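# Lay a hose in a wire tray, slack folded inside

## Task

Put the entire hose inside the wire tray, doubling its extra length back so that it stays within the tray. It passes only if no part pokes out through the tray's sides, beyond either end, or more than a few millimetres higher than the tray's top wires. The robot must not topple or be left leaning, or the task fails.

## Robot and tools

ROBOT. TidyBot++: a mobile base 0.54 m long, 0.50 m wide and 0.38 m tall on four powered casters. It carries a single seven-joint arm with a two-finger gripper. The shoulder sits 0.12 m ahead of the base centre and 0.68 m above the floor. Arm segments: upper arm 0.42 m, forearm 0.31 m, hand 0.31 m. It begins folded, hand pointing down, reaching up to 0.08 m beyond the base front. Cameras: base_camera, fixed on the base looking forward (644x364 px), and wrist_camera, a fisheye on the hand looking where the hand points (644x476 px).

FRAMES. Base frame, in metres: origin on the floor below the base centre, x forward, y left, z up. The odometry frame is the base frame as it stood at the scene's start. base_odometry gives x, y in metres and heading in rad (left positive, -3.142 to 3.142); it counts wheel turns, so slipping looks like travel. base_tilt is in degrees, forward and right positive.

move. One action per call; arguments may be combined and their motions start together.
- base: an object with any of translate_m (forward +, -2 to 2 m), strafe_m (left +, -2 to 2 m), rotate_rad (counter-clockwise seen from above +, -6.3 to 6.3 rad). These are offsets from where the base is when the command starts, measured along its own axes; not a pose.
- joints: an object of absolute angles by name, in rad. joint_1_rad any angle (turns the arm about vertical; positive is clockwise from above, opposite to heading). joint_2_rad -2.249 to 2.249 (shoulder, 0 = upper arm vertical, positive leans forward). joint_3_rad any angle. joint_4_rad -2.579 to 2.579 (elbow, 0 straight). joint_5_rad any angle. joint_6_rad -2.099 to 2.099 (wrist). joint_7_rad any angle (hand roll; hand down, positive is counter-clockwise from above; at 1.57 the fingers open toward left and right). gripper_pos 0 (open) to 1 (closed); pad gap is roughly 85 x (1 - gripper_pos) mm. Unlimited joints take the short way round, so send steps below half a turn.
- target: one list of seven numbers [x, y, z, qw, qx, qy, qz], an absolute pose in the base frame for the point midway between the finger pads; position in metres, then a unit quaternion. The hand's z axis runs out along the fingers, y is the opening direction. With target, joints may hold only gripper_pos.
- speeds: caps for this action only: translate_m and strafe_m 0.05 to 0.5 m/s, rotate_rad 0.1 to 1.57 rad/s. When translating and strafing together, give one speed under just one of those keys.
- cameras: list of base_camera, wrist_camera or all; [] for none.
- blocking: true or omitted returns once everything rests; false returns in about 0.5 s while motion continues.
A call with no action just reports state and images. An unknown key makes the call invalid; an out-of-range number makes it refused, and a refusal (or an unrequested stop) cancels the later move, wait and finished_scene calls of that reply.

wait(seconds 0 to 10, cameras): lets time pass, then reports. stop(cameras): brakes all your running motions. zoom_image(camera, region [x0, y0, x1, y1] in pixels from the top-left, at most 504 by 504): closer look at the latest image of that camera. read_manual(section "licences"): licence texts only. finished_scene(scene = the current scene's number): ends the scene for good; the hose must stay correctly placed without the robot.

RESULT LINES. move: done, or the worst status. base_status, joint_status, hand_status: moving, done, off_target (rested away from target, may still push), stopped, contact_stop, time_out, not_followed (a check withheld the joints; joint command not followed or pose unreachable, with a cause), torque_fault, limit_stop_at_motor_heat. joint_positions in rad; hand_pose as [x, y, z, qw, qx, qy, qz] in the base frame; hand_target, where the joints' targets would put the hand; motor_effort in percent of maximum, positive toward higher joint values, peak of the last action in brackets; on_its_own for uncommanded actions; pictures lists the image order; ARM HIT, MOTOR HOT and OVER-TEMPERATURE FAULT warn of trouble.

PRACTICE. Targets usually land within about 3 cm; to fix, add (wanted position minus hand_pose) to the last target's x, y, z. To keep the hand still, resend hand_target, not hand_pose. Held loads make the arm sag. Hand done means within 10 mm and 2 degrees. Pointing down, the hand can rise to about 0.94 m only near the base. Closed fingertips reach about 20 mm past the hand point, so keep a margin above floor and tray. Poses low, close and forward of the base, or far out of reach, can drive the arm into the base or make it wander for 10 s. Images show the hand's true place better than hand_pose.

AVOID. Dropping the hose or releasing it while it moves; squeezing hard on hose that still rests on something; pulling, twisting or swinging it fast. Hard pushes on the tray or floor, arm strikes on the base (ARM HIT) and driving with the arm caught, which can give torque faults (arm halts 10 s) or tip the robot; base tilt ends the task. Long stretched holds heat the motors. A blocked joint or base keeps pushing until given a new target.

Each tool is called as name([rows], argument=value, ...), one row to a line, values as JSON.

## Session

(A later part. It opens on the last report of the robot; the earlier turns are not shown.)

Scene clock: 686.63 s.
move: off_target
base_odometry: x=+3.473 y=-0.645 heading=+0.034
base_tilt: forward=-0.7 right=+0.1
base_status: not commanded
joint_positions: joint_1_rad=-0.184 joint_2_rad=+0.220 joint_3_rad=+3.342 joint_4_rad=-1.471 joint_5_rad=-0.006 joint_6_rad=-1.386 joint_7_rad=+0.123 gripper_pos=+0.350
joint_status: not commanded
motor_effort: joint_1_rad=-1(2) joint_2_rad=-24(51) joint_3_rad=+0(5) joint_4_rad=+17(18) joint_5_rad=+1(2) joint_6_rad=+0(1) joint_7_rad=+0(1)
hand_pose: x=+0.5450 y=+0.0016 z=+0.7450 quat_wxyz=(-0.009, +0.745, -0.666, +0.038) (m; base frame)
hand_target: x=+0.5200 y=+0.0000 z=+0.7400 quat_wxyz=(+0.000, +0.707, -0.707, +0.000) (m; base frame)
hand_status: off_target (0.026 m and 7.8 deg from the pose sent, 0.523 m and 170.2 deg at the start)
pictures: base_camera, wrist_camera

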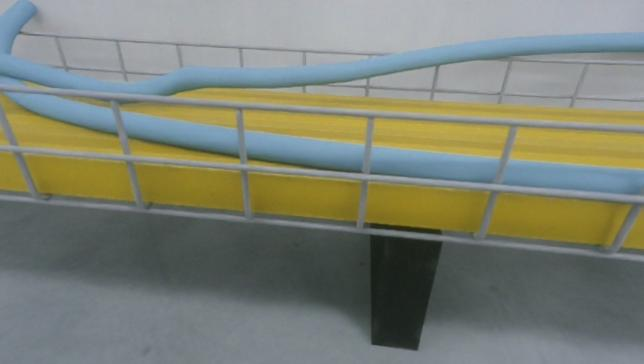

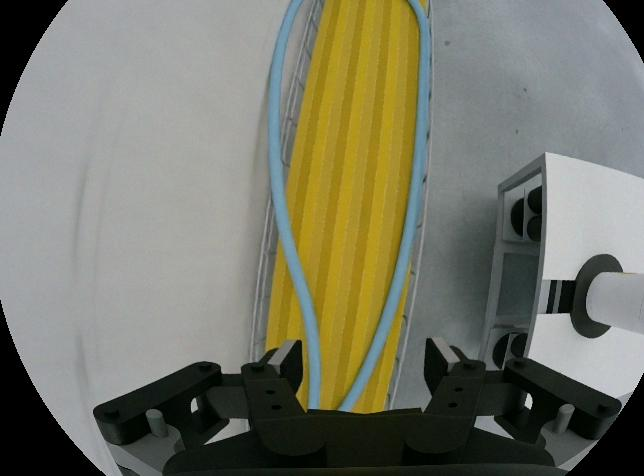

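move(base={"strafe_m": 0.3}, target=[0.68, 0.17, 0.42, 0, -0.259, 0.966, 0], joints={"gripper_pos": 0.45})

Scene clock: 698.07 s.
move: off_target
base_odometry: x=+3.463 y=-0.345 heading=+0.034
base_tilt: forward=-0.6 right=+0.0
base_status: done
joint_positions: joint_1_rad=-0.545 joint_2_rad=+0.989 joint_3_rad=+3.647 joint_4_rad=-1.327 joint_5_rad=-0.492 joint_6_rad=-1.029 joint_7_rad=-0.907 gripper_pos=+0.450
joint_status: all done
motor_effort: joint_1_rad=+0(4) joint_2_rad=-43(45) joint_3_rad=+6(7) joint_4_rad=+11(18) joint_5_rad=+1(2) joint_6_rad=-2(2) joint_7_rad=+0(1)
hand_pose: x=+0.6557 y=+0.1612 z=+0.4159 quat_wxyz=(+0.038, +0.300, -0.953, -0.003) (m; base frame)
hand_target: x=+0.6800 y=+0.1700 z=+0.4200 quat_wxyz=(+0.000, +0.259, -0.966, +0.000) (m; base frame)
hand_status: off_target (0.026 m and 6.6 deg from the pose sent, 0.390 m and 66.5 deg at the start)
pictures: base_camera, wrist_camera

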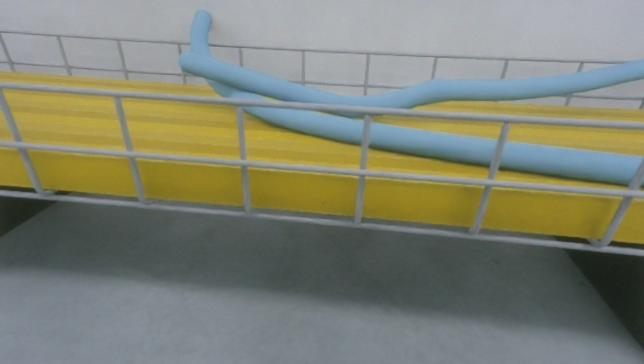

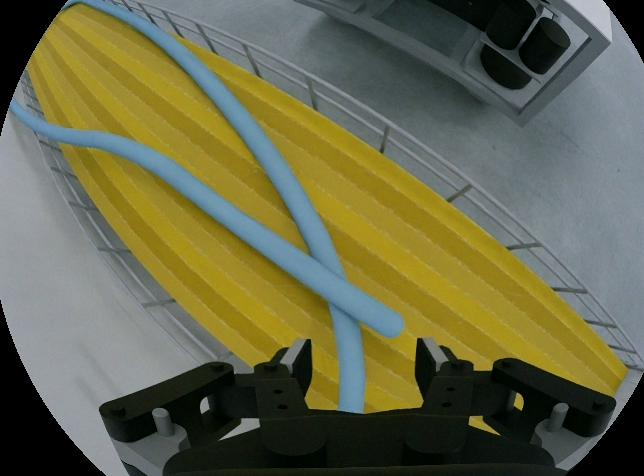

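move(target=[0.685, 0.178, 0.28, 0, -0.259, 0.966, 0])

Scene clock: 701.50 s.
move: off_target
base_odometry: x=+3.463 y=-0.345 heading=+0.034
base_tilt: forward=-0.7 right=+0.1
base_status: not commanded
joint_positions: joint_1_rad=-0.545 joint_2_rad=+1.249 joint_3_rad=+3.644 joint_4_rad=-1.271 joint_5_rad=-0.629 joint_6_rad=-0.851 joint_7_rad=-0.909 gripper_pos=+0.450
joint_status: not commanded
motor_effort: joint_1_rad=-2(2) joint_2_rad=-44(48) joint_3_rad=+6(8) joint_4_rad=+9(12) joint_5_rad=+1(2) joint_6_rad=-1(2) joint_7_rad=+0(1)
hand_pose: x=+0.6640 y=+0.1605 z=+0.2782 quat_wxyz=(+0.036, +0.272, -0.962, +0.011) (m; base frame)
hand_target: x=+0.6850 y=+0.1780 z=+0.2800 quat_wxyz=(+0.000, +0.259, -0.966, +0.000) (m; base frame)
hand_status: off_target (0.027 m and 4.6 deg from the pose sent, 0.140 m and 6.6 deg at the start)
pictures: base_camera, wrist_camera

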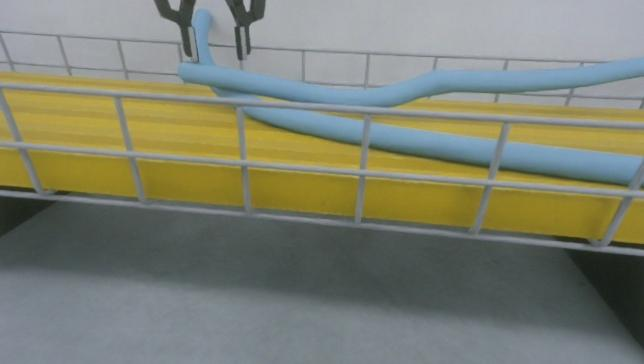

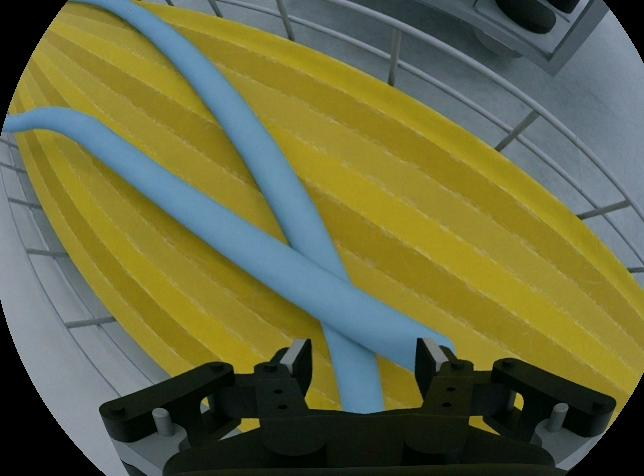

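move(target=[0.725, 0.192, 0.245, 0, -0.259, 0.966, 0])

Scene clock: 704.93 s.
move: off_target
base_odometry: x=+3.463 y=-0.345 heading=+0.034
base_tilt: forward=-0.7 right=+0.1
base_status: not commanded
joint_positions: joint_1_rad=-0.508 joint_2_rad=+1.372 joint_3_rad=+3.607 joint_4_rad=-1.019 joint_5_rad=-0.616 joint_6_rad=-0.850 joint_7_rad=-0.972 gripper_pos=+0.450
joint_status: not commanded
motor_effort: joint_1_rad=+0(1) joint_2_rad=-48(50) joint_3_rad=+5(6) joint_4_rad=+10(12) joint_5_rad=+1(1) joint_6_rad=+0(1) joint_7_rad=+0(1)
hand_pose: x=+0.7288 y=+0.1986 z=+0.2462 quat_wxyz=(-0.012, +0.287, -0.958, +0.002) (m; base frame)
hand_target: x=+0.7250 y=+0.1920 z=+0.2450 quat_wxyz=(+0.000, +0.259, -0.966, +0.000) (m; base frame)
hand_status: off_target (0.008 m and 3.6 deg from the pose sent, 0.076 m and 4.6 deg at the start)
pictures: base_camera, wrist_camera

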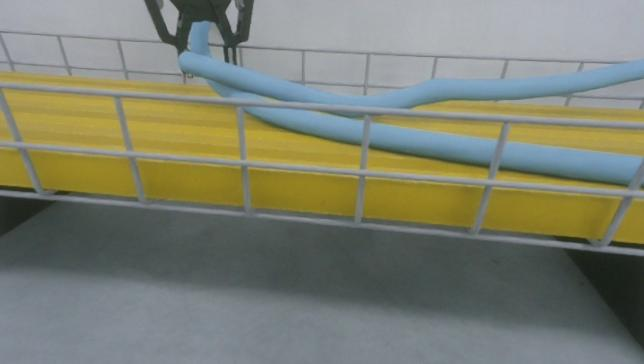

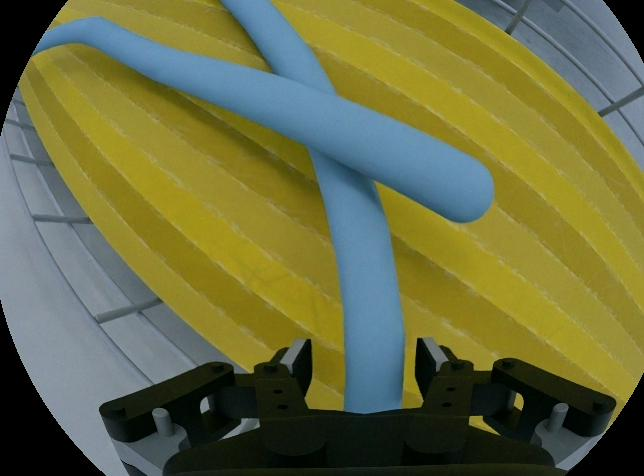

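move(joints={"gripper_pos": 0.85})

move(target=[0.63, 0.25, 0.27, 0, -0.574, 0.819, 0])

Scene clock: 709.43 s.
move: off_target
base_odometry: x=+3.463 y=-0.345 heading=+0.034
base_tilt: forward=-0.7 right=+0.1
base_status: not commanded
joint_positions: joint_1_rad=-0.507 joint_2_rad=+1.372 joint_3_rad=+3.603 joint_4_rad=-1.016 joint_5_rad=-0.616 joint_6_rad=-0.850 joint_7_rad=-0.974 gripper_pos=+0.756
joint_status: gripper_pos off_target (ended at +0.756, target +0.850)
motor_effort: joint_1_rad=+0(2) joint_2_rad=-48(49) joint_3_rad=+5(7) joint_4_rad=+11(12) joint_5_rad=+1(2) joint_6_rad=+0(1) joint_7_rad=+0(1)
hand_pose: x=+0.7290 y=+0.2009 z=+0.2463 quat_wxyz=(-0.012, +0.287, -0.958, +0.000) (m; base frame)
hand_target: x=+0.7250 y=+0.1920 z=+0.2450 quat_wxyz=(+0.000, +0.259, -0.966, +0.000) (m; base frame)
hand_status: not commanded
pictures: base_camera, wrist_camera

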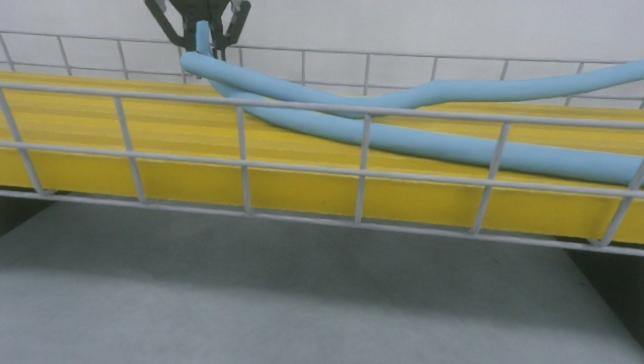

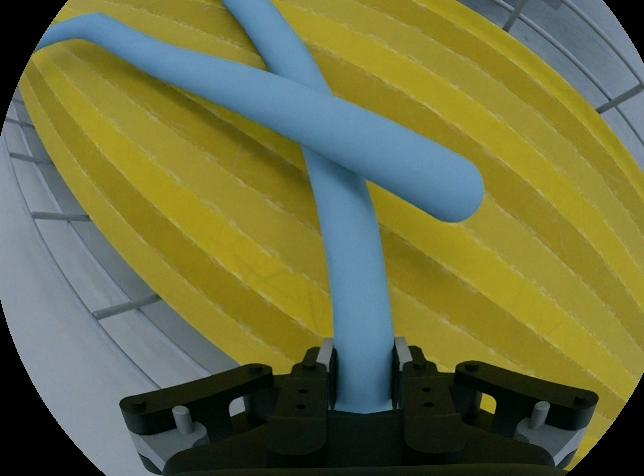

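Scene clock: 711.27 s.
move: off_target
base_odometry: x=+3.463 y=-0.345 heading=+0.034
base_tilt: forward=-0.7 right=+0.1
base_status: not commanded
joint_positions: joint_1_rad=-0.656 joint_2_rad=+1.238 joint_3_rad=+3.548 joint_4_rad=-1.336 joint_5_rad=-0.616 joint_6_rad=-0.736 joint_7_rad=-0.452 gripper_pos=+0.756
joint_status: not commanded
motor_effort: joint_1_rad=+1(3) joint_2_rad=-44(48) joint_3_rad=+6(8) joint_4_rad=+8(12) joint_5_rad=+3(3) joint_6_rad=-1(3) joint_7_rad=+1(1)
hand_pose: x=+0.6237 y=+0.2446 z=+0.2621 quat_wxyz=(+0.019, +0.538, -0.843, -0.009) (m; base frame)
hand_target: x=+0.6300 y=+0.2500 z=+0.2700 quat_wxyz=(+0.000, +0.574, -0.819, +0.000) (m; base frame)
hand_status: off_target (0.011 m and 5.5 deg from the pose sent, 0.113 m and 36.8 deg at the start)
pictures: base_camera, wrist_camera

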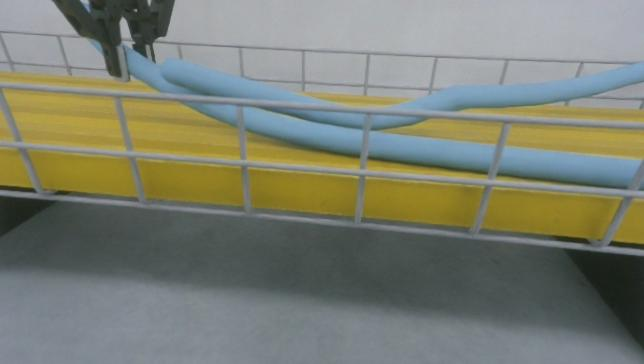

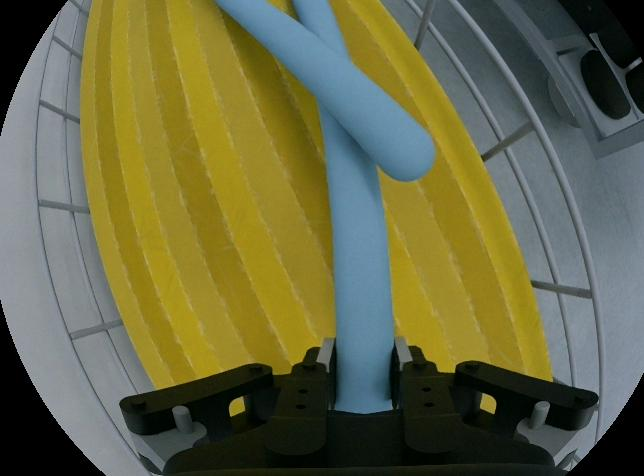

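move(target=[0.665, 0.27, 0.26, 0, -0.68, 0.733, 0])

move(base={"strafe_m": 0.2}, speeds={"strafe_m": 0.15})

Scene clock: 718.43 s.
move: off_target
base_odometry: x=+3.463 y=-0.345 heading=+0.034
base_tilt: forward=-0.7 right=+0.1
base_status: not commanded
joint_positions: joint_1_rad=-0.622 joint_2_rad=+1.307 joint_3_rad=+3.518 joint_4_rad=-1.199 joint_5_rad=-0.517 joint_6_rad=-0.747 joint_7_rad=-0.315 gripper_pos=+0.756
joint_status: not commanded
motor_effort: joint_1_rad=-3(4) joint_2_rad=-51(52) joint_3_rad=+4(7) joint_4_rad=+14(15) joint_5_rad=+0(3) joint_6_rad=+3(3) joint_7_rad=+1(2)
hand_pose: x=+0.6574 y=+0.2474 z=+0.2429 quat_wxyz=(+0.012, +0.633, -0.774, +0.008) (m; base frame)
hand_target: x=+0.6650 y=+0.2700 z=+0.2600 quat_wxyz=(+0.000, +0.680, -0.733, +0.000) (m; base frame)
hand_status: off_target (0.029 m and 7.3 deg from the pose sent, 0.049 m and 20.7 deg at the start)
pictures: base_camera, wrist_camera

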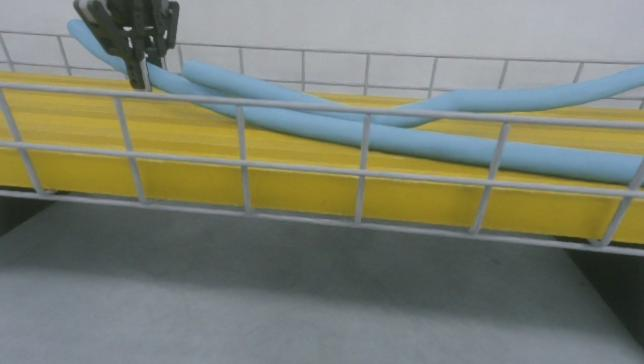

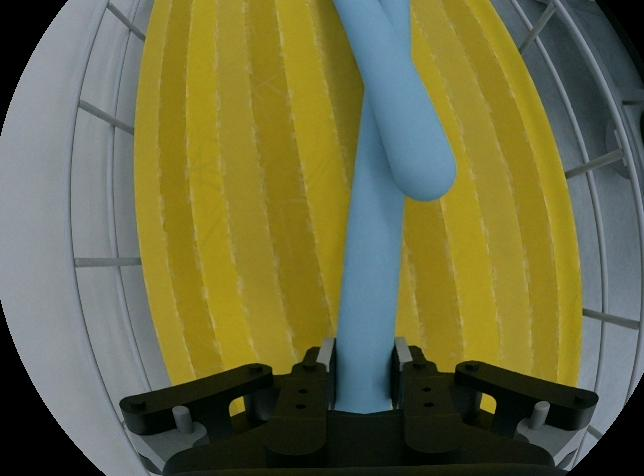

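Scene clock: 720.40 s.
move: done
base_odometry: x=+3.456 y=-0.145 heading=+0.035
base_tilt: forward=-0.7 right=+0.1
base_status: done
joint_positions: joint_1_rad=-0.602 joint_2_rad=+1.308 joint_3_rad=+3.517 joint_4_rad=-1.190 joint_5_rad=-0.502 joint_6_rad=-0.747 joint_7_rad=-0.308 gripper_pos=+0.756
joint_status: not commanded
motor_effort: joint_1_rad=-5(8) joint_2_rad=-50(52) joint_3_rad=+0(3) joint_4_rad=+13(17) joint_5_rad=-1(2) joint_6_rad=+0(3) joint_7_rad=+1(2)
hand_pose: x=+0.6657 y=+0.2361 z=+0.2438 quat_wxyz=(+0.012, +0.634, -0.773, +0.013) (m; base frame)
hand_target: x=+0.6650 y=+0.2700 z=+0.2600 quat_wxyz=(+0.000, +0.680, -0.733, +0.000) (m; base frame)
hand_status: not commanded
pictures: base_camera, wrist_camera

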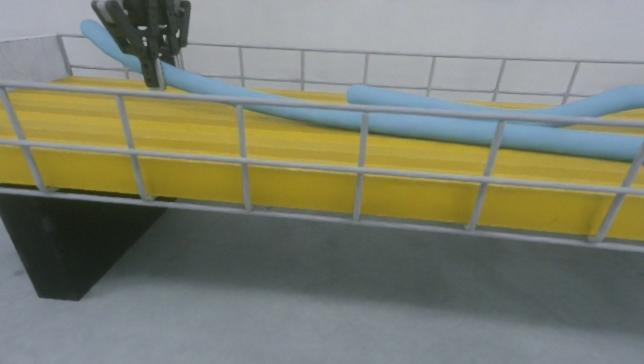

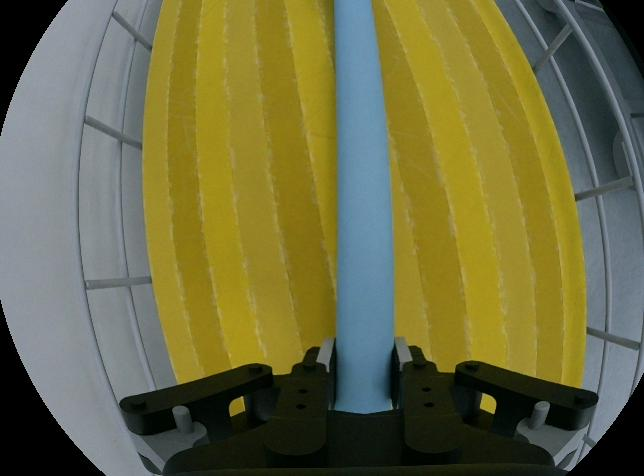

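move(base={"strafe_m": 0.06}, target=[0.635, 0.27, 0.22, 0, -0.77, 0.638, 0])

Scene clock: 725.80 s.
move: off_target
base_odometry: x=+3.454 y=-0.085 heading=+0.035
base_tilt: forward=-0.7 right=+0.1
base_status: done
joint_positions: joint_1_rad=-0.598 joint_2_rad=+1.326 joint_3_rad=+3.497 joint_4_rad=-1.258 joint_5_rad=-0.490 joint_6_rad=-0.692 joint_7_rad=-0.037 gripper_pos=+0.756
joint_status: not commanded
motor_effort: joint_1_rad=-9(15) joint_2_rad=-44(51) joint_3_rad=-4(10) joint_4_rad=+12(15) joint_5_rad=-3(7) joint_6_rad=+0(3) joint_7_rad=+1(2)
hand_pose: x=+0.6405 y=+0.2170 z=+0.2204 quat_wxyz=(+0.032, +0.729, -0.684, +0.010) (m; base frame)
hand_target: x=+0.6350 y=+0.2700 z=+0.2200 quat_wxyz=(+0.000, +0.770, -0.638, +0.000) (m; base frame)
hand_status: off_target (0.053 m and 8.1 deg from the pose sent, 0.052 m and 22.1 deg at the start)
pictures: base_camera, wrist_camera

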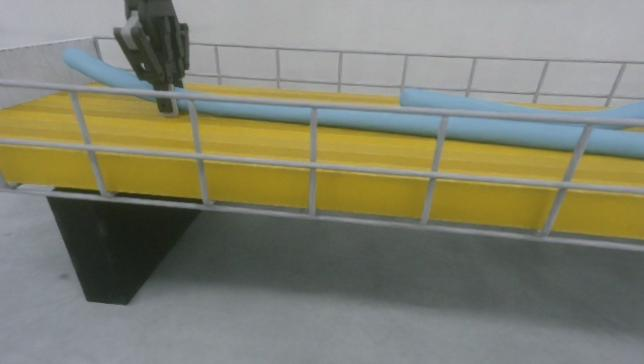

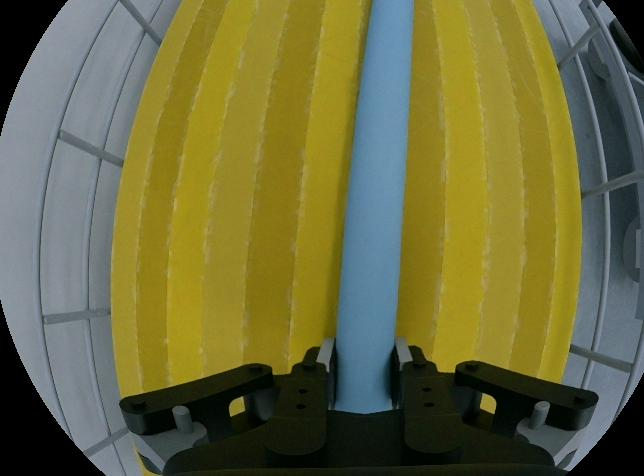

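move(joints={"gripper_pos": 0.35})

move(target=[0.61, 0.25, 0.45, 0, -0.77, 0.638, 0])

move(target=[0.52, -0.1, 0.74, 0, 0.707, 0.707, 0])

Scene clock: 729.13 s.
move: done
base_odometry: x=+3.454 y=-0.085 heading=+0.036
base_tilt: forward=-0.7 right=+0.1
base_status: not commanded
joint_positions: joint_1_rad=-0.618 joint_2_rad=+1.326 joint_3_rad=+3.469 joint_4_rad=-1.251 joint_5_rad=-0.491 joint_6_rad=-0.684 joint_7_rad=-0.024 gripper_pos=+0.350
joint_status: all done
motor_effort: joint_1_rad=-3(9) joint_2_rad=-46(47) joint_3_rad=+2(5) joint_4_rad=+10(13) joint_5_rad=+0(3) joint_6_rad=-1(2) joint_7_rad=+1(2)
hand_pose: x=+0.6325 y=+0.2437 z=+0.2186 quat_wxyz=(+0.023, +0.743, -0.669, +0.000) (m; base frame)
hand_target: x=+0.6350 y=+0.2700 z=+0.2200 quat_wxyz=(+0.000, +0.770, -0.638, +0.000) (m; base frame)
hand_status: not commanded
pictures: base_camera, wrist_camera

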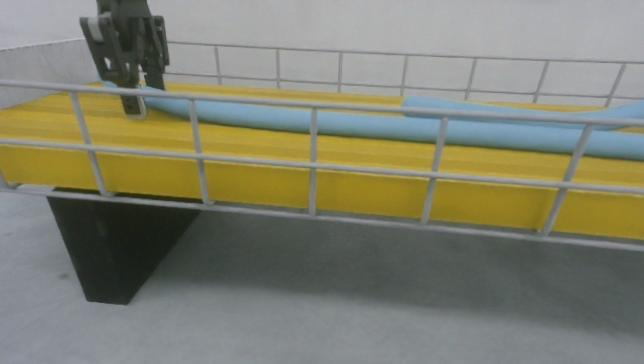

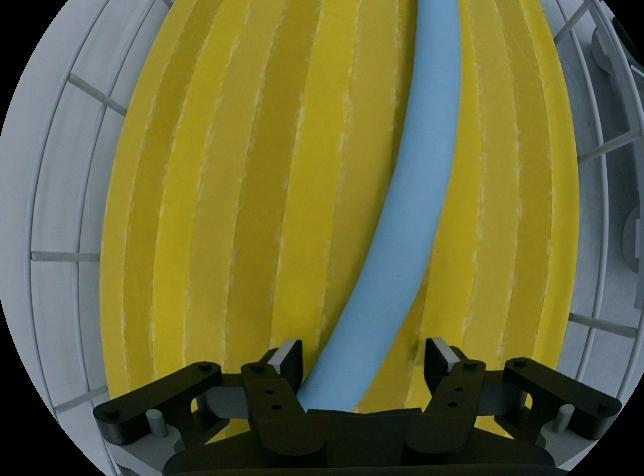

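Scene clock: 730.87 s.
move: off_target
base_odometry: x=+3.454 y=-0.085 heading=+0.036
base_tilt: forward=-0.8 right=+0.1
base_status: not commanded
joint_positions: joint_1_rad=-0.641 joint_2_rad=+0.859 joint_3_rad=+3.469 joint_4_rad=-1.431 joint_5_rad=-0.366 joint_6_rad=-0.845 joint_7_rad=-0.024 gripper_pos=+0.350
joint_status: not commanded
motor_effort: joint_1_rad=-1(3) joint_2_rad=-41(50) joint_3_rad=+3(4) joint_4_rad=+13(14) joint_5_rad=+1(1) joint_6_rad=+0(2) joint_7_rad=+0(1)
hand_pose: x=+0.6323 y=+0.2629 z=+0.4483 quat_wxyz=(-0.035, +0.763, -0.645, +0.003) (m; base frame)
hand_target: x=+0.6100 y=+0.2500 z=+0.4500 quat_wxyz=(+0.000, +0.770, -0.638, +0.000) (m; base frame)
hand_status: off_target (0.026 m and 4.2 deg from the pose sent, 0.233 m and 5.4 deg at the start)
pictures: base_camera, wrist_camera

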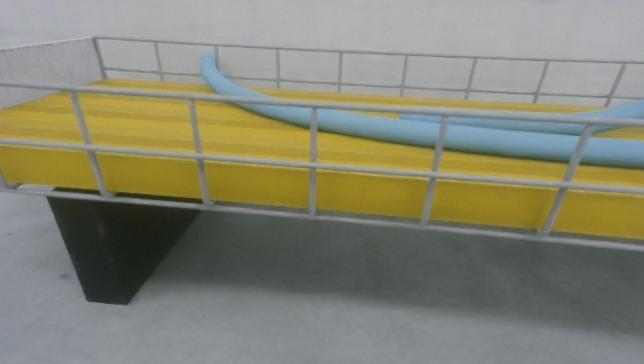

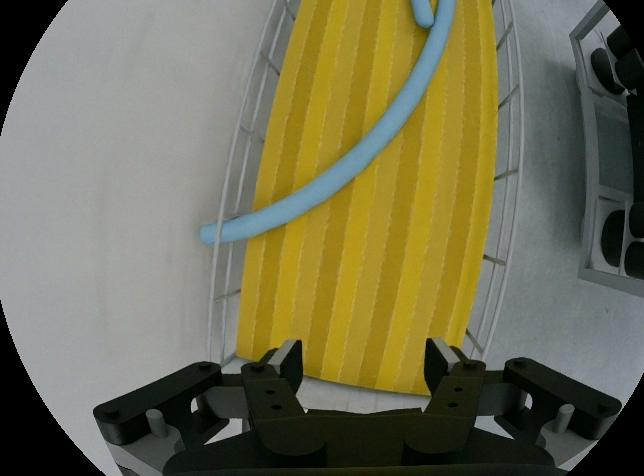

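Scene clock: 734.37 s.
move: off_target
base_odometry: x=+3.454 y=-0.085 heading=+0.036
base_tilt: forward=-0.7 right=+0.1
base_status: not commanded
joint_positions: joint_1_rad=+0.321 joint_2_rad=+0.261 joint_3_rad=+3.044 joint_4_rad=-1.431 joint_5_rad=-0.006 joint_6_rad=-1.394 joint_7_rad=-2.853 gripper_pos=+0.350
joint_status: not commanded
motor_effort: joint_1_rad=-1(2) joint_2_rad=-26(43) joint_3_rad=-2(4) joint_4_rad=+16(19) joint_5_rad=+0(1) joint_6_rad=+0(1) joint_7_rad=+0(1)
hand_pose: x=+0.5450 y=-0.0966 z=+0.7404 quat_wxyz=(-0.017, -0.685, -0.728, -0.028) (m; base frame)
hand_target: x=+0.5200 y=-0.1000 z=+0.7400 quat_wxyz=(+0.000, -0.707, -0.707, +0.000) (m; base frame)
hand_status: off_target (0.025 m and 5.1 deg from the pose sent, 0.479 m and 170.4 deg at the start)
pictures: base_camera, wrist_camera

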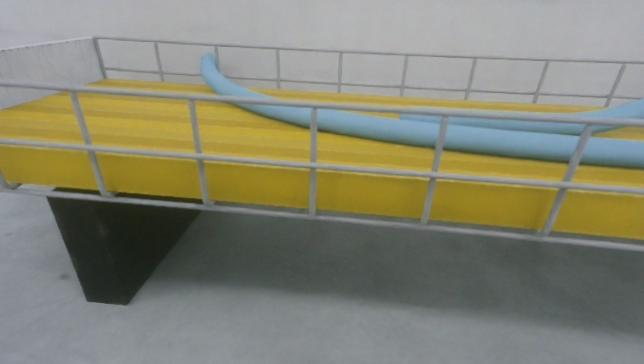

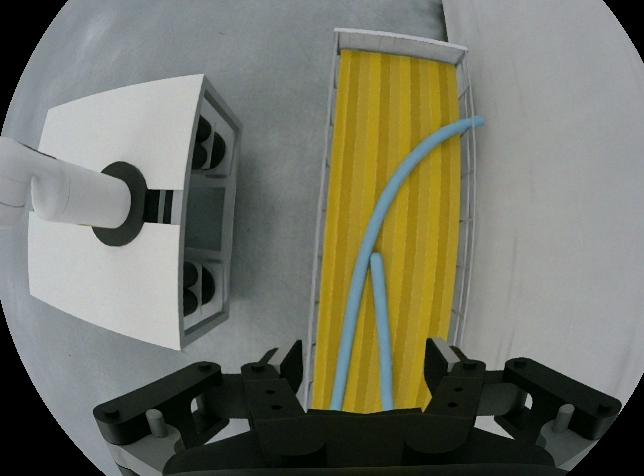

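move(target=[0.62, -0.23, 0.36, 0, 0.69, 0.724, 0], joints={"gripper_pos": 0.45})

Scene clock: 753.17 s.
move: off_target
base_odometry: x=+3.454 y=-0.085 heading=+0.036
base_tilt: forward=-0.7 right=+0.1
base_status: not commanded
joint_positions: joint_1_rad=+0.608 joint_2_rad=+1.028 joint_3_rad=+2.810 joint_4_rad=-1.437 joint_5_rad=+0.415 joint_6_rad=-0.796 joint_7_rad=-2.932 gripper_pos=+0.450
joint_status: all done
motor_effort: joint_1_rad=-1(2) joint_2_rad=-42(44) joint_3_rad=-6(7) joint_4_rad=+10(17) joint_5_rad=+1(1) joint_6_rad=-1(2) joint_7_rad=+0(1)
hand_pose: x=+0.6105 y=-0.2251 z=+0.3612 quat_wxyz=(+0.021, -0.674, -0.738, +0.012) (m; base frame)
hand_target: x=+0.6200 y=-0.2300 z=+0.3600 quat_wxyz=(+0.000, -0.690, -0.724, +0.000) (m; base frame)
hand_status: off_target (0.011 m and 3.7 deg from the pose sent, 0.410 m and 3.8 deg at the start)
pictures: base_camera, wrist_camera

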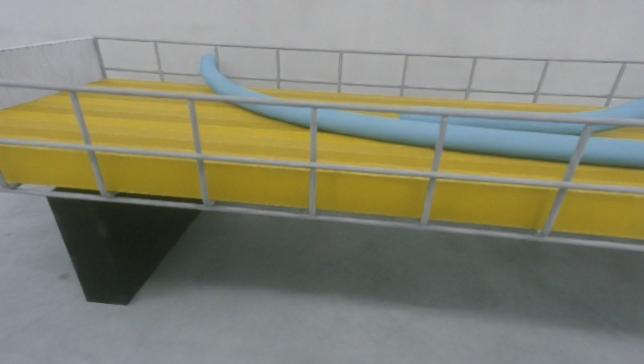

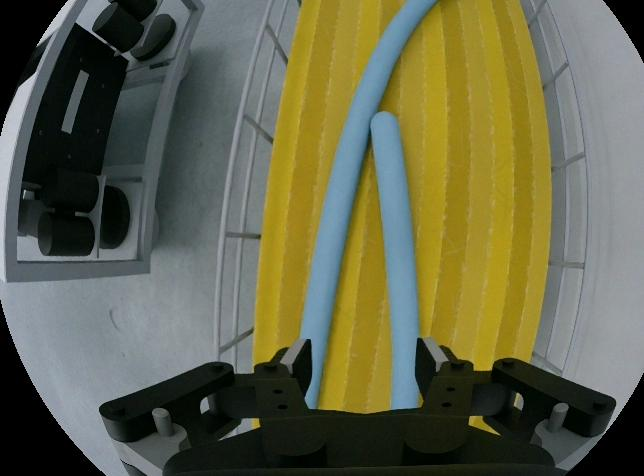

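move(target=[0.665, -0.16, 0.28, 0, 0.67, 0.742, 0])

Scene clock: 757.67 s.
move: off_target
base_odometry: x=+3.454 y=-0.085 heading=+0.036
base_tilt: forward=-0.7 right=+0.1
base_status: not commanded
joint_positions: joint_1_rad=+0.461 joint_2_rad=+1.213 joint_3_rad=+2.810 joint_4_rad=-1.356 joint_5_rad=+0.461 joint_6_rad=-0.724 joint_7_rad=-3.036 gripper_pos=+0.450
joint_status: not commanded
motor_effort: joint_1_rad=+0(4) joint_2_rad=-44(47) joint_3_rad=-6(8) joint_4_rad=+8(11) joint_5_rad=+1(1) joint_6_rad=-1(2) joint_7_rad=+1(1)
hand_pose: x=+0.6416 y=-0.1469 z=+0.2742 quat_wxyz=(+0.037, -0.654, -0.756, +0.009) (m; base frame)
hand_target: x=+0.6650 y=-0.1600 z=+0.2800 quat_wxyz=(+0.000, -0.670, -0.742, +0.000) (m; base frame)
hand_status: off_target (0.027 m and 5.0 deg from the pose sent, 0.117 m and 2.9 deg at the start)
pictures: base_camera, wrist_camera

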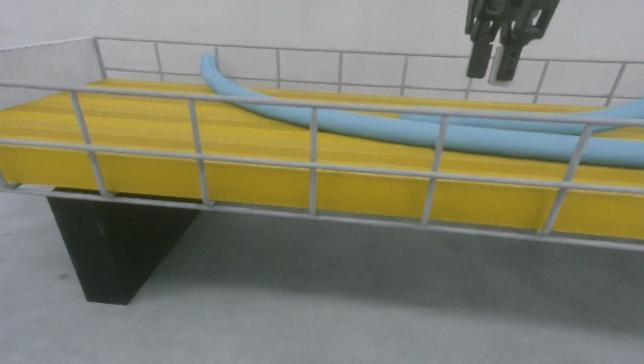

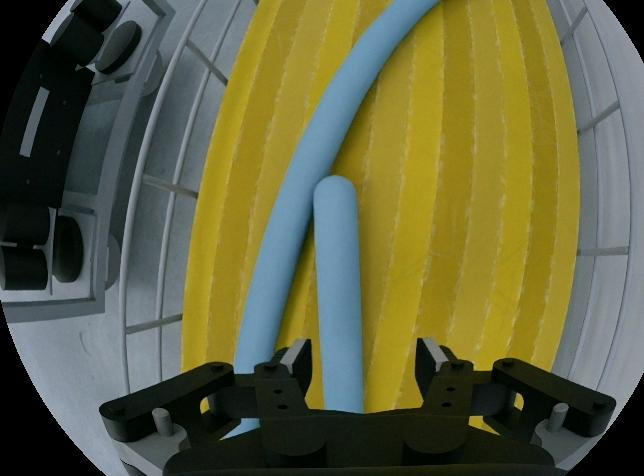

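move(target=[0.655, -0.16, 0.217, 0, 0.67, 0.742, 0])

move(joints={"gripper_pos": 0.85})

Scene clock: 760.90 s.
move: off_target
base_odometry: x=+3.454 y=-0.085 heading=+0.036
base_tilt: forward=-0.7 right=+0.1
base_status: not commanded
joint_positions: joint_1_rad=+0.457 joint_2_rad=+1.277 joint_3_rad=+2.809 joint_4_rad=-1.338 joint_5_rad=+0.524 joint_6_rad=-0.647 joint_7_rad=-3.087 gripper_pos=+0.450
joint_status: not commanded
motor_effort: joint_1_rad=+2(5) joint_2_rad=-35(44) joint_3_rad=-2(7) joint_4_rad=+9(11) joint_5_rad=+2(5) joint_6_rad=+2(8) joint_7_rad=+0(1)
hand_pose: x=+0.6516 y=-0.1476 z=+0.2408 quat_wxyz=(+0.018, -0.656, -0.755, +0.001) (m; base frame)
hand_target: x=+0.6550 y=-0.1600 z=+0.2170 quat_wxyz=(+0.000, -0.670, -0.742, +0.000) (m; base frame)
hand_status: off_target (0.027 m and 3.1 deg from the pose sent, 0.060 m and 5.0 deg at the start)
pictures: base_camera, wrist_camera

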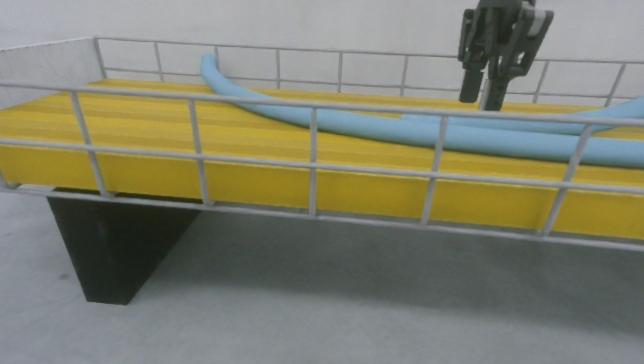

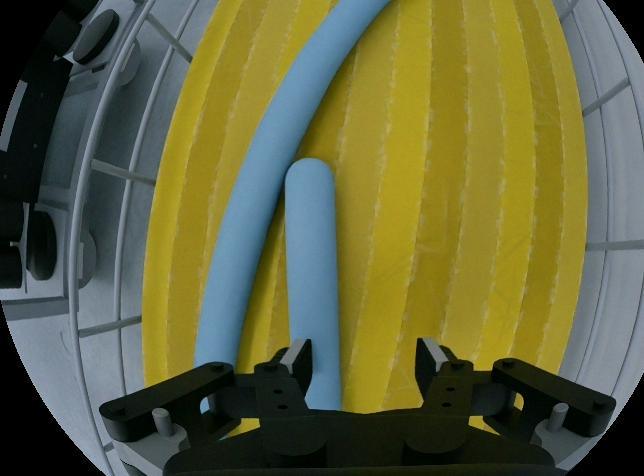

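Scene clock: 761.93 s.
move: done
base_odometry: x=+3.454 y=-0.085 heading=+0.035
base_tilt: forward=-0.6 right=+0.1
base_status: not commanded
joint_positions: joint_1_rad=+0.457 joint_2_rad=+1.316 joint_3_rad=+2.815 joint_4_rad=-1.323 joint_5_rad=+0.542 joint_6_rad=-0.590 joint_7_rad=-3.089 gripper_pos=+0.850
joint_status: all done
motor_effort: joint_1_rad=-1(4) joint_2_rad=-43(46) joint_3_rad=-6(7) joint_4_rad=+8(15) joint_5_rad=+1(5) joint_6_rad=+0(10) joint_7_rad=+0(1)
hand_pose: x=+0.6605 y=-0.1480 z=+0.2208 quat_wxyz=(+0.006, -0.653, -0.757, -0.011) (m; base frame)
hand_target: x=+0.6550 y=-0.1600 z=+0.2170 quat_wxyz=(+0.000, -0.670, -0.742, +0.000) (m; base frame)
hand_status: not commanded
pictures: base_camera, wrist_camera

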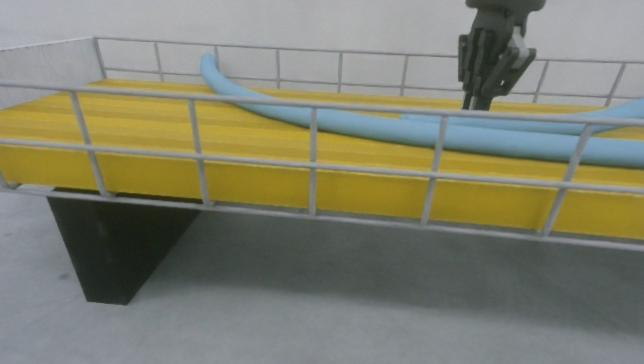

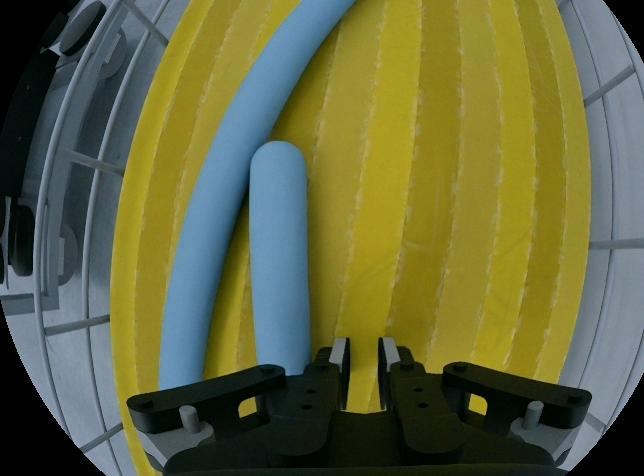

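move(target=[0.635, -0.155, 0.3, 0, 0.67, 0.742, 0], joints={"gripper_pos": 0.45})

move(target=[0.625, -0.155, 0.25, 0, 0.67, 0.742, 0])

Scene clock: 766.33 s.
move: off_target
base_odometry: x=+3.454 y=-0.085 heading=+0.035
base_tilt: forward=-0.7 right=+0.2
base_status: not commanded
joint_positions: joint_1_rad=+0.469 joint_2_rad=+1.136 joint_3_rad=+2.815 joint_4_rad=-1.469 joint_5_rad=+0.542 joint_6_rad=-0.592 joint_7_rad=-3.092 gripper_pos=+0.450
joint_status: all done
motor_effort: joint_1_rad=+0(1) joint_2_rad=-42(46) joint_3_rad=-6(8) joint_4_rad=+10(10) joint_5_rad=+1(1) joint_6_rad=+0(2) joint_7_rad=+0(1)
hand_pose: x=+0.6507 y=-0.1534 z=+0.2963 quat_wxyz=(-0.015, -0.642, -0.766, -0.008) (m; base frame)
hand_target: x=+0.6350 y=-0.1550 z=+0.3000 quat_wxyz=(+0.000, -0.670, -0.742, +0.000) (m; base frame)
hand_status: off_target (0.016 m and 4.6 deg from the pose sent, 0.084 m and 2.9 deg at the start)
pictures: base_camera, wrist_camera

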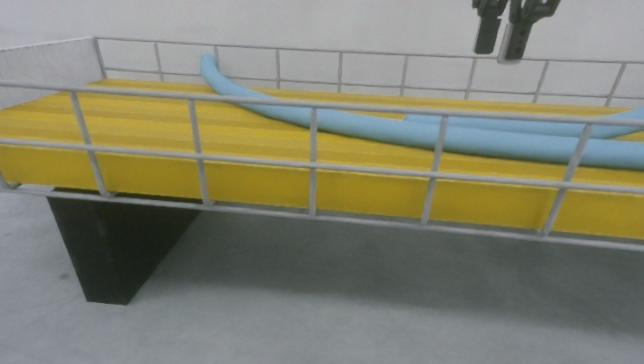

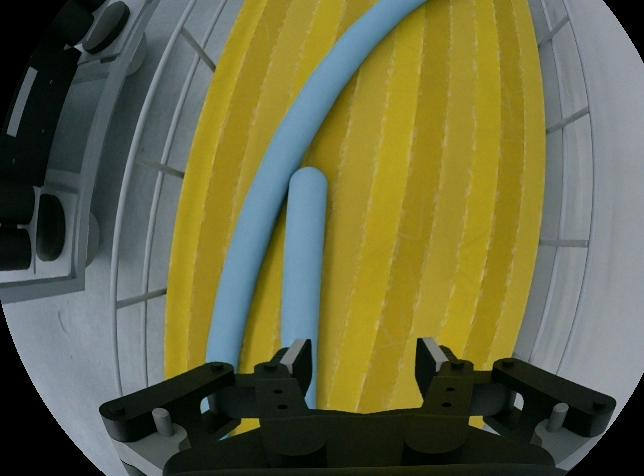

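Scene clock: 767.30 s.
move: off_target
base_odometry: x=+3.454 y=-0.085 heading=+0.035
base_tilt: forward=-0.7 right=+0.1
base_status: not commanded
joint_positions: joint_1_rad=+0.469 joint_2_rad=+1.224 joint_3_rad=+2.815 joint_4_rad=-1.478 joint_5_rad=+0.581 joint_6_rad=-0.568 joint_7_rad=-3.146 gripper_pos=+0.450
joint_status: not commanded
motor_effort: joint_1_rad=-1(1) joint_2_rad=-42(46) joint_3_rad=-7(8) joint_4_rad=+7(9) joint_5_rad=+0(1) joint_6_rad=-1(1) joint_7_rad=+0(1)
hand_pose: x=+0.6222 y=-0.1405 z=+0.2485 quat_wxyz=(+0.016, -0.650, -0.760, +0.002) (m; base frame)
hand_target: x=+0.6250 y=-0.1550 z=+0.2500 quat_wxyz=(+0.000, -0.670, -0.742, +0.000) (m; base frame)
hand_status: off_target (0.015 m and 3.6 deg from the pose sent, 0.053 m and 4.6 deg at the start)
pictures: base_camera, wrist_camera

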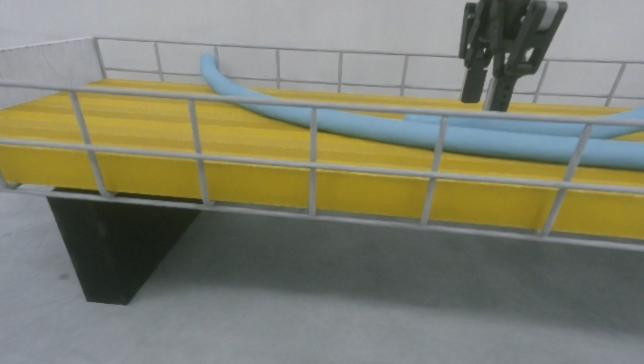

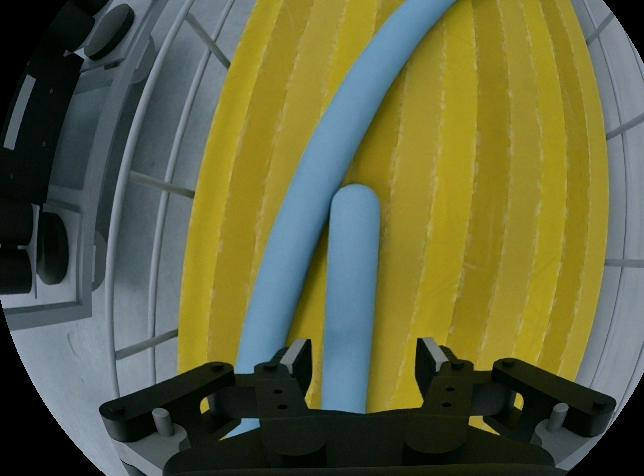

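move(target=[0.612, -0.155, 0.212, 0, 0.67, 0.742, 0])

move(joints={"gripper_pos": 0.85})

Scene clock: 769.70 s.
move: off_target
base_odometry: x=+3.454 y=-0.085 heading=+0.035
base_tilt: forward=-0.7 right=+0.1
base_status: not commanded
joint_positions: joint_1_rad=+0.469 joint_2_rad=+1.280 joint_3_rad=+2.825 joint_4_rad=-1.481 joint_5_rad=+0.643 joint_6_rad=-0.507 joint_7_rad=-3.200 gripper_pos=+0.450
joint_status: not commanded
motor_effort: joint_1_rad=+0(1) joint_2_rad=-41(44) joint_3_rad=-6(7) joint_4_rad=+5(8) joint_5_rad=+1(1) joint_6_rad=-1(2) joint_7_rad=+0(1)
hand_pose: x=+0.6161 y=-0.1401 z=+0.2179 quat_wxyz=(+0.012, -0.651, -0.759, +0.000) (m; base frame)
hand_target: x=+0.6120 y=-0.1550 z=+0.2120 quat_wxyz=(+0.000, -0.670, -0.742, +0.000) (m; base frame)
hand_status: off_target (0.017 m and 3.2 deg from the pose sent, 0.041 m and 3.6 deg at the start)
pictures: base_camera, wrist_camera

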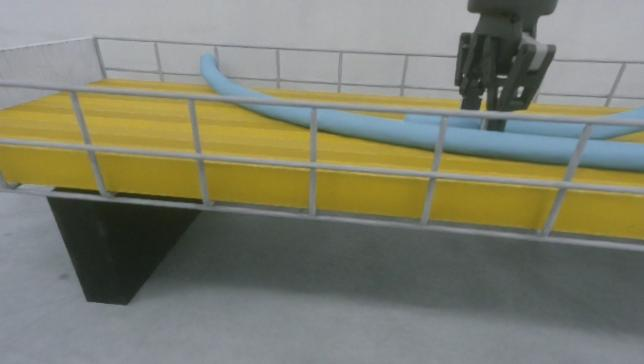

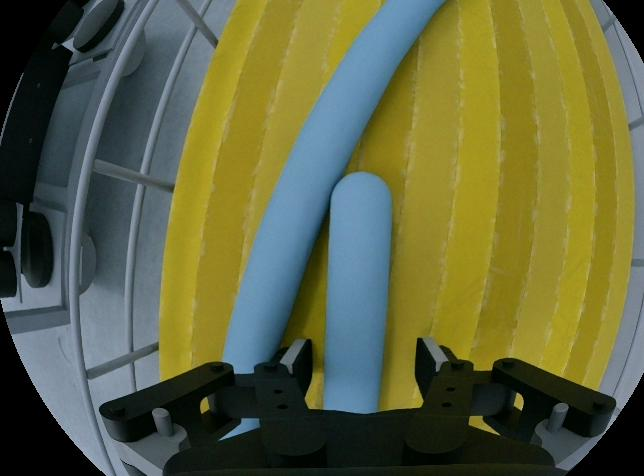

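Scene clock: 770.47 s.
move: off_target
base_odometry: x=+3.454 y=-0.085 heading=+0.035
base_tilt: forward=-0.7 right=+0.1
base_status: not commanded
joint_positions: joint_1_rad=+0.469 joint_2_rad=+1.275 joint_3_rad=+2.825 joint_4_rad=-1.482 joint_5_rad=+0.643 joint_6_rad=-0.501 joint_7_rad=-3.201 gripper_pos=+0.758
joint_status: gripper_pos off_target (ended at +0.758, target +0.850)
motor_effort: joint_1_rad=+0(1) joint_2_rad=-38(41) joint_3_rad=-5(6) joint_4_rad=+5(7) joint_5_rad=+1(2) joint_6_rad=-1(2) joint_7_rad=+0(1)
hand_pose: x=+0.6198 y=-0.1408 z=+0.2205 quat_wxyz=(+0.008, -0.651, -0.759, -0.003) (m; base frame)
hand_target: x=+0.6120 y=-0.1550 z=+0.2120 quat_wxyz=(+0.000, -0.670, -0.742, +0.000) (m; base frame)
hand_status: not commanded
pictures: base_camera, wrist_camera

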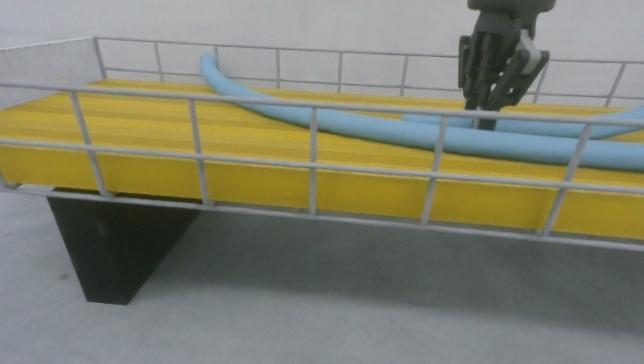

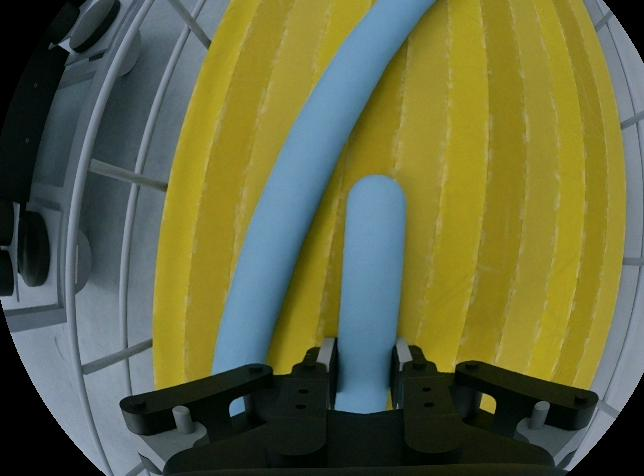

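move(target=[0.585, -0.02, 0.218, 0, 0.65, 0.76, 0])

move(target=[0.575, 0.1, 0.222, 0, 0.65, 0.76, 0])

Scene clock: 774.07 s.
move: off_target
base_odometry: x=+3.454 y=-0.085 heading=+0.035
base_tilt: forward=-0.7 right=+0.1
base_status: not commanded
joint_positions: joint_1_rad=+0.237 joint_2_rad=+1.222 joint_3_rad=+2.912 joint_4_rad=-1.661 joint_5_rad=+0.741 joint_6_rad=-0.376 joint_7_rad=-3.539 gripper_pos=+0.758
joint_status: not commanded
motor_effort: joint_1_rad=-5(8) joint_2_rad=-35(38) joint_3_rad=-10(12) joint_4_rad=+2(6) joint_5_rad=-1(2) joint_6_rad=+1(2) joint_7_rad=+0(1)
hand_pose: x=+0.5879 y=-0.0508 z=+0.2210 quat_wxyz=(-0.002, -0.651, -0.759, +0.019) (m; base frame)
hand_target: x=+0.5850 y=-0.0200 z=+0.2180 quat_wxyz=(+0.000, -0.650, -0.760, +0.000) (m; base frame)
hand_status: off_target (0.031 m and 2.2 deg from the pose sent, 0.126 m and 1.0 deg at the start)
pictures: base_camera, wrist_camera

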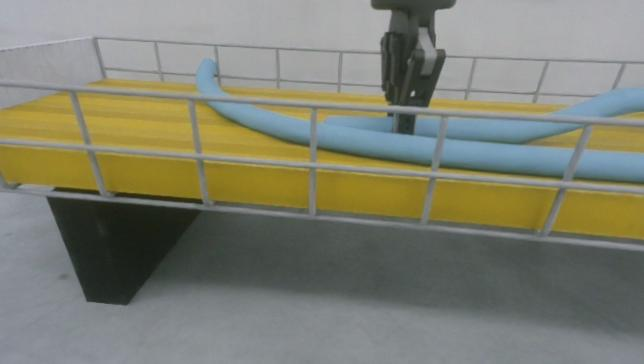

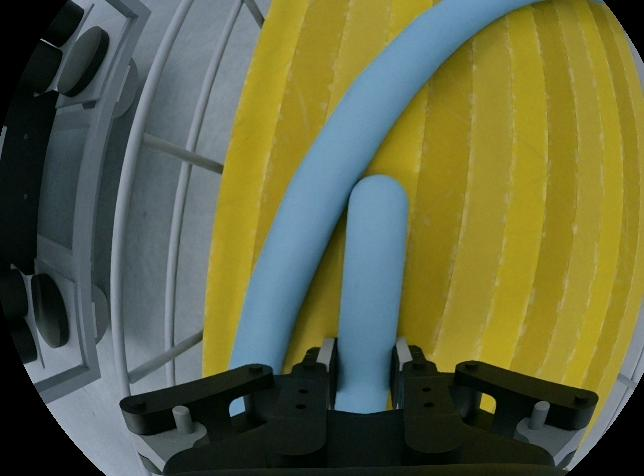

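Scene clock: 775.40 s.
move: off_target
base_odometry: x=+3.454 y=-0.085 heading=+0.035
base_tilt: forward=-0.7 right=+0.1
base_status: not commanded
joint_positions: joint_1_rad=-0.031 joint_2_rad=+1.215 joint_3_rad=+2.948 joint_4_rad=-1.673 joint_5_rad=+0.741 joint_6_rad=-0.375 joint_7_rad=-3.741 gripper_pos=+0.758
joint_status: not commanded
motor_effort: joint_1_rad=-6(10) joint_2_rad=-36(36) joint_3_rad=-11(14) joint_4_rad=+3(4) joint_5_rad=-1(2) joint_6_rad=+2(2) joint_7_rad=+0(1)
hand_pose: x=+0.5825 y=+0.0536 z=+0.2213 quat_wxyz=(-0.016, -0.629, -0.777, +0.032) (m; base frame)
hand_target: x=+0.5750 y=+0.1000 z=+0.2220 quat_wxyz=(+0.000, -0.650, -0.760, +0.000) (m; base frame)
hand_status: off_target (0.047 m and 5.1 deg from the pose sent, 0.151 m and 2.2 deg at the start)
pictures: base_camera, wrist_camera

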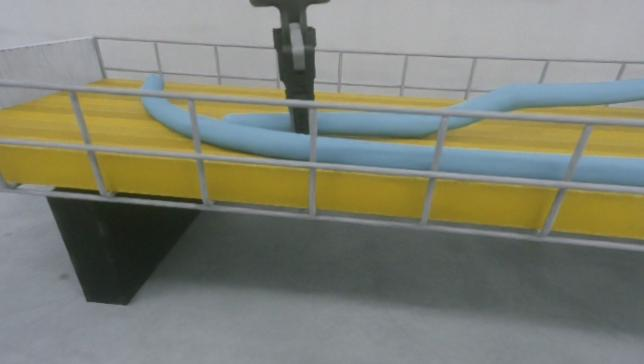

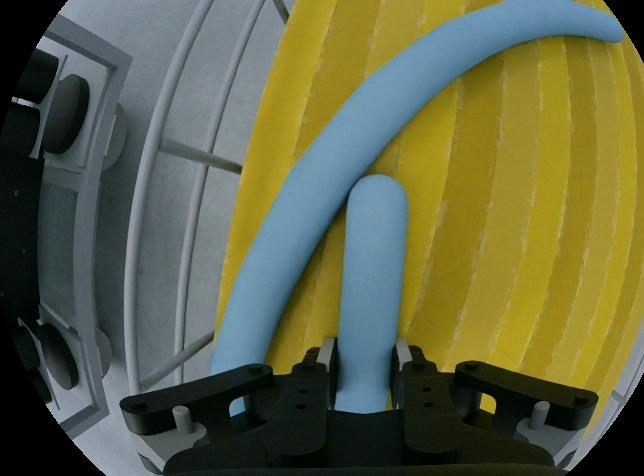

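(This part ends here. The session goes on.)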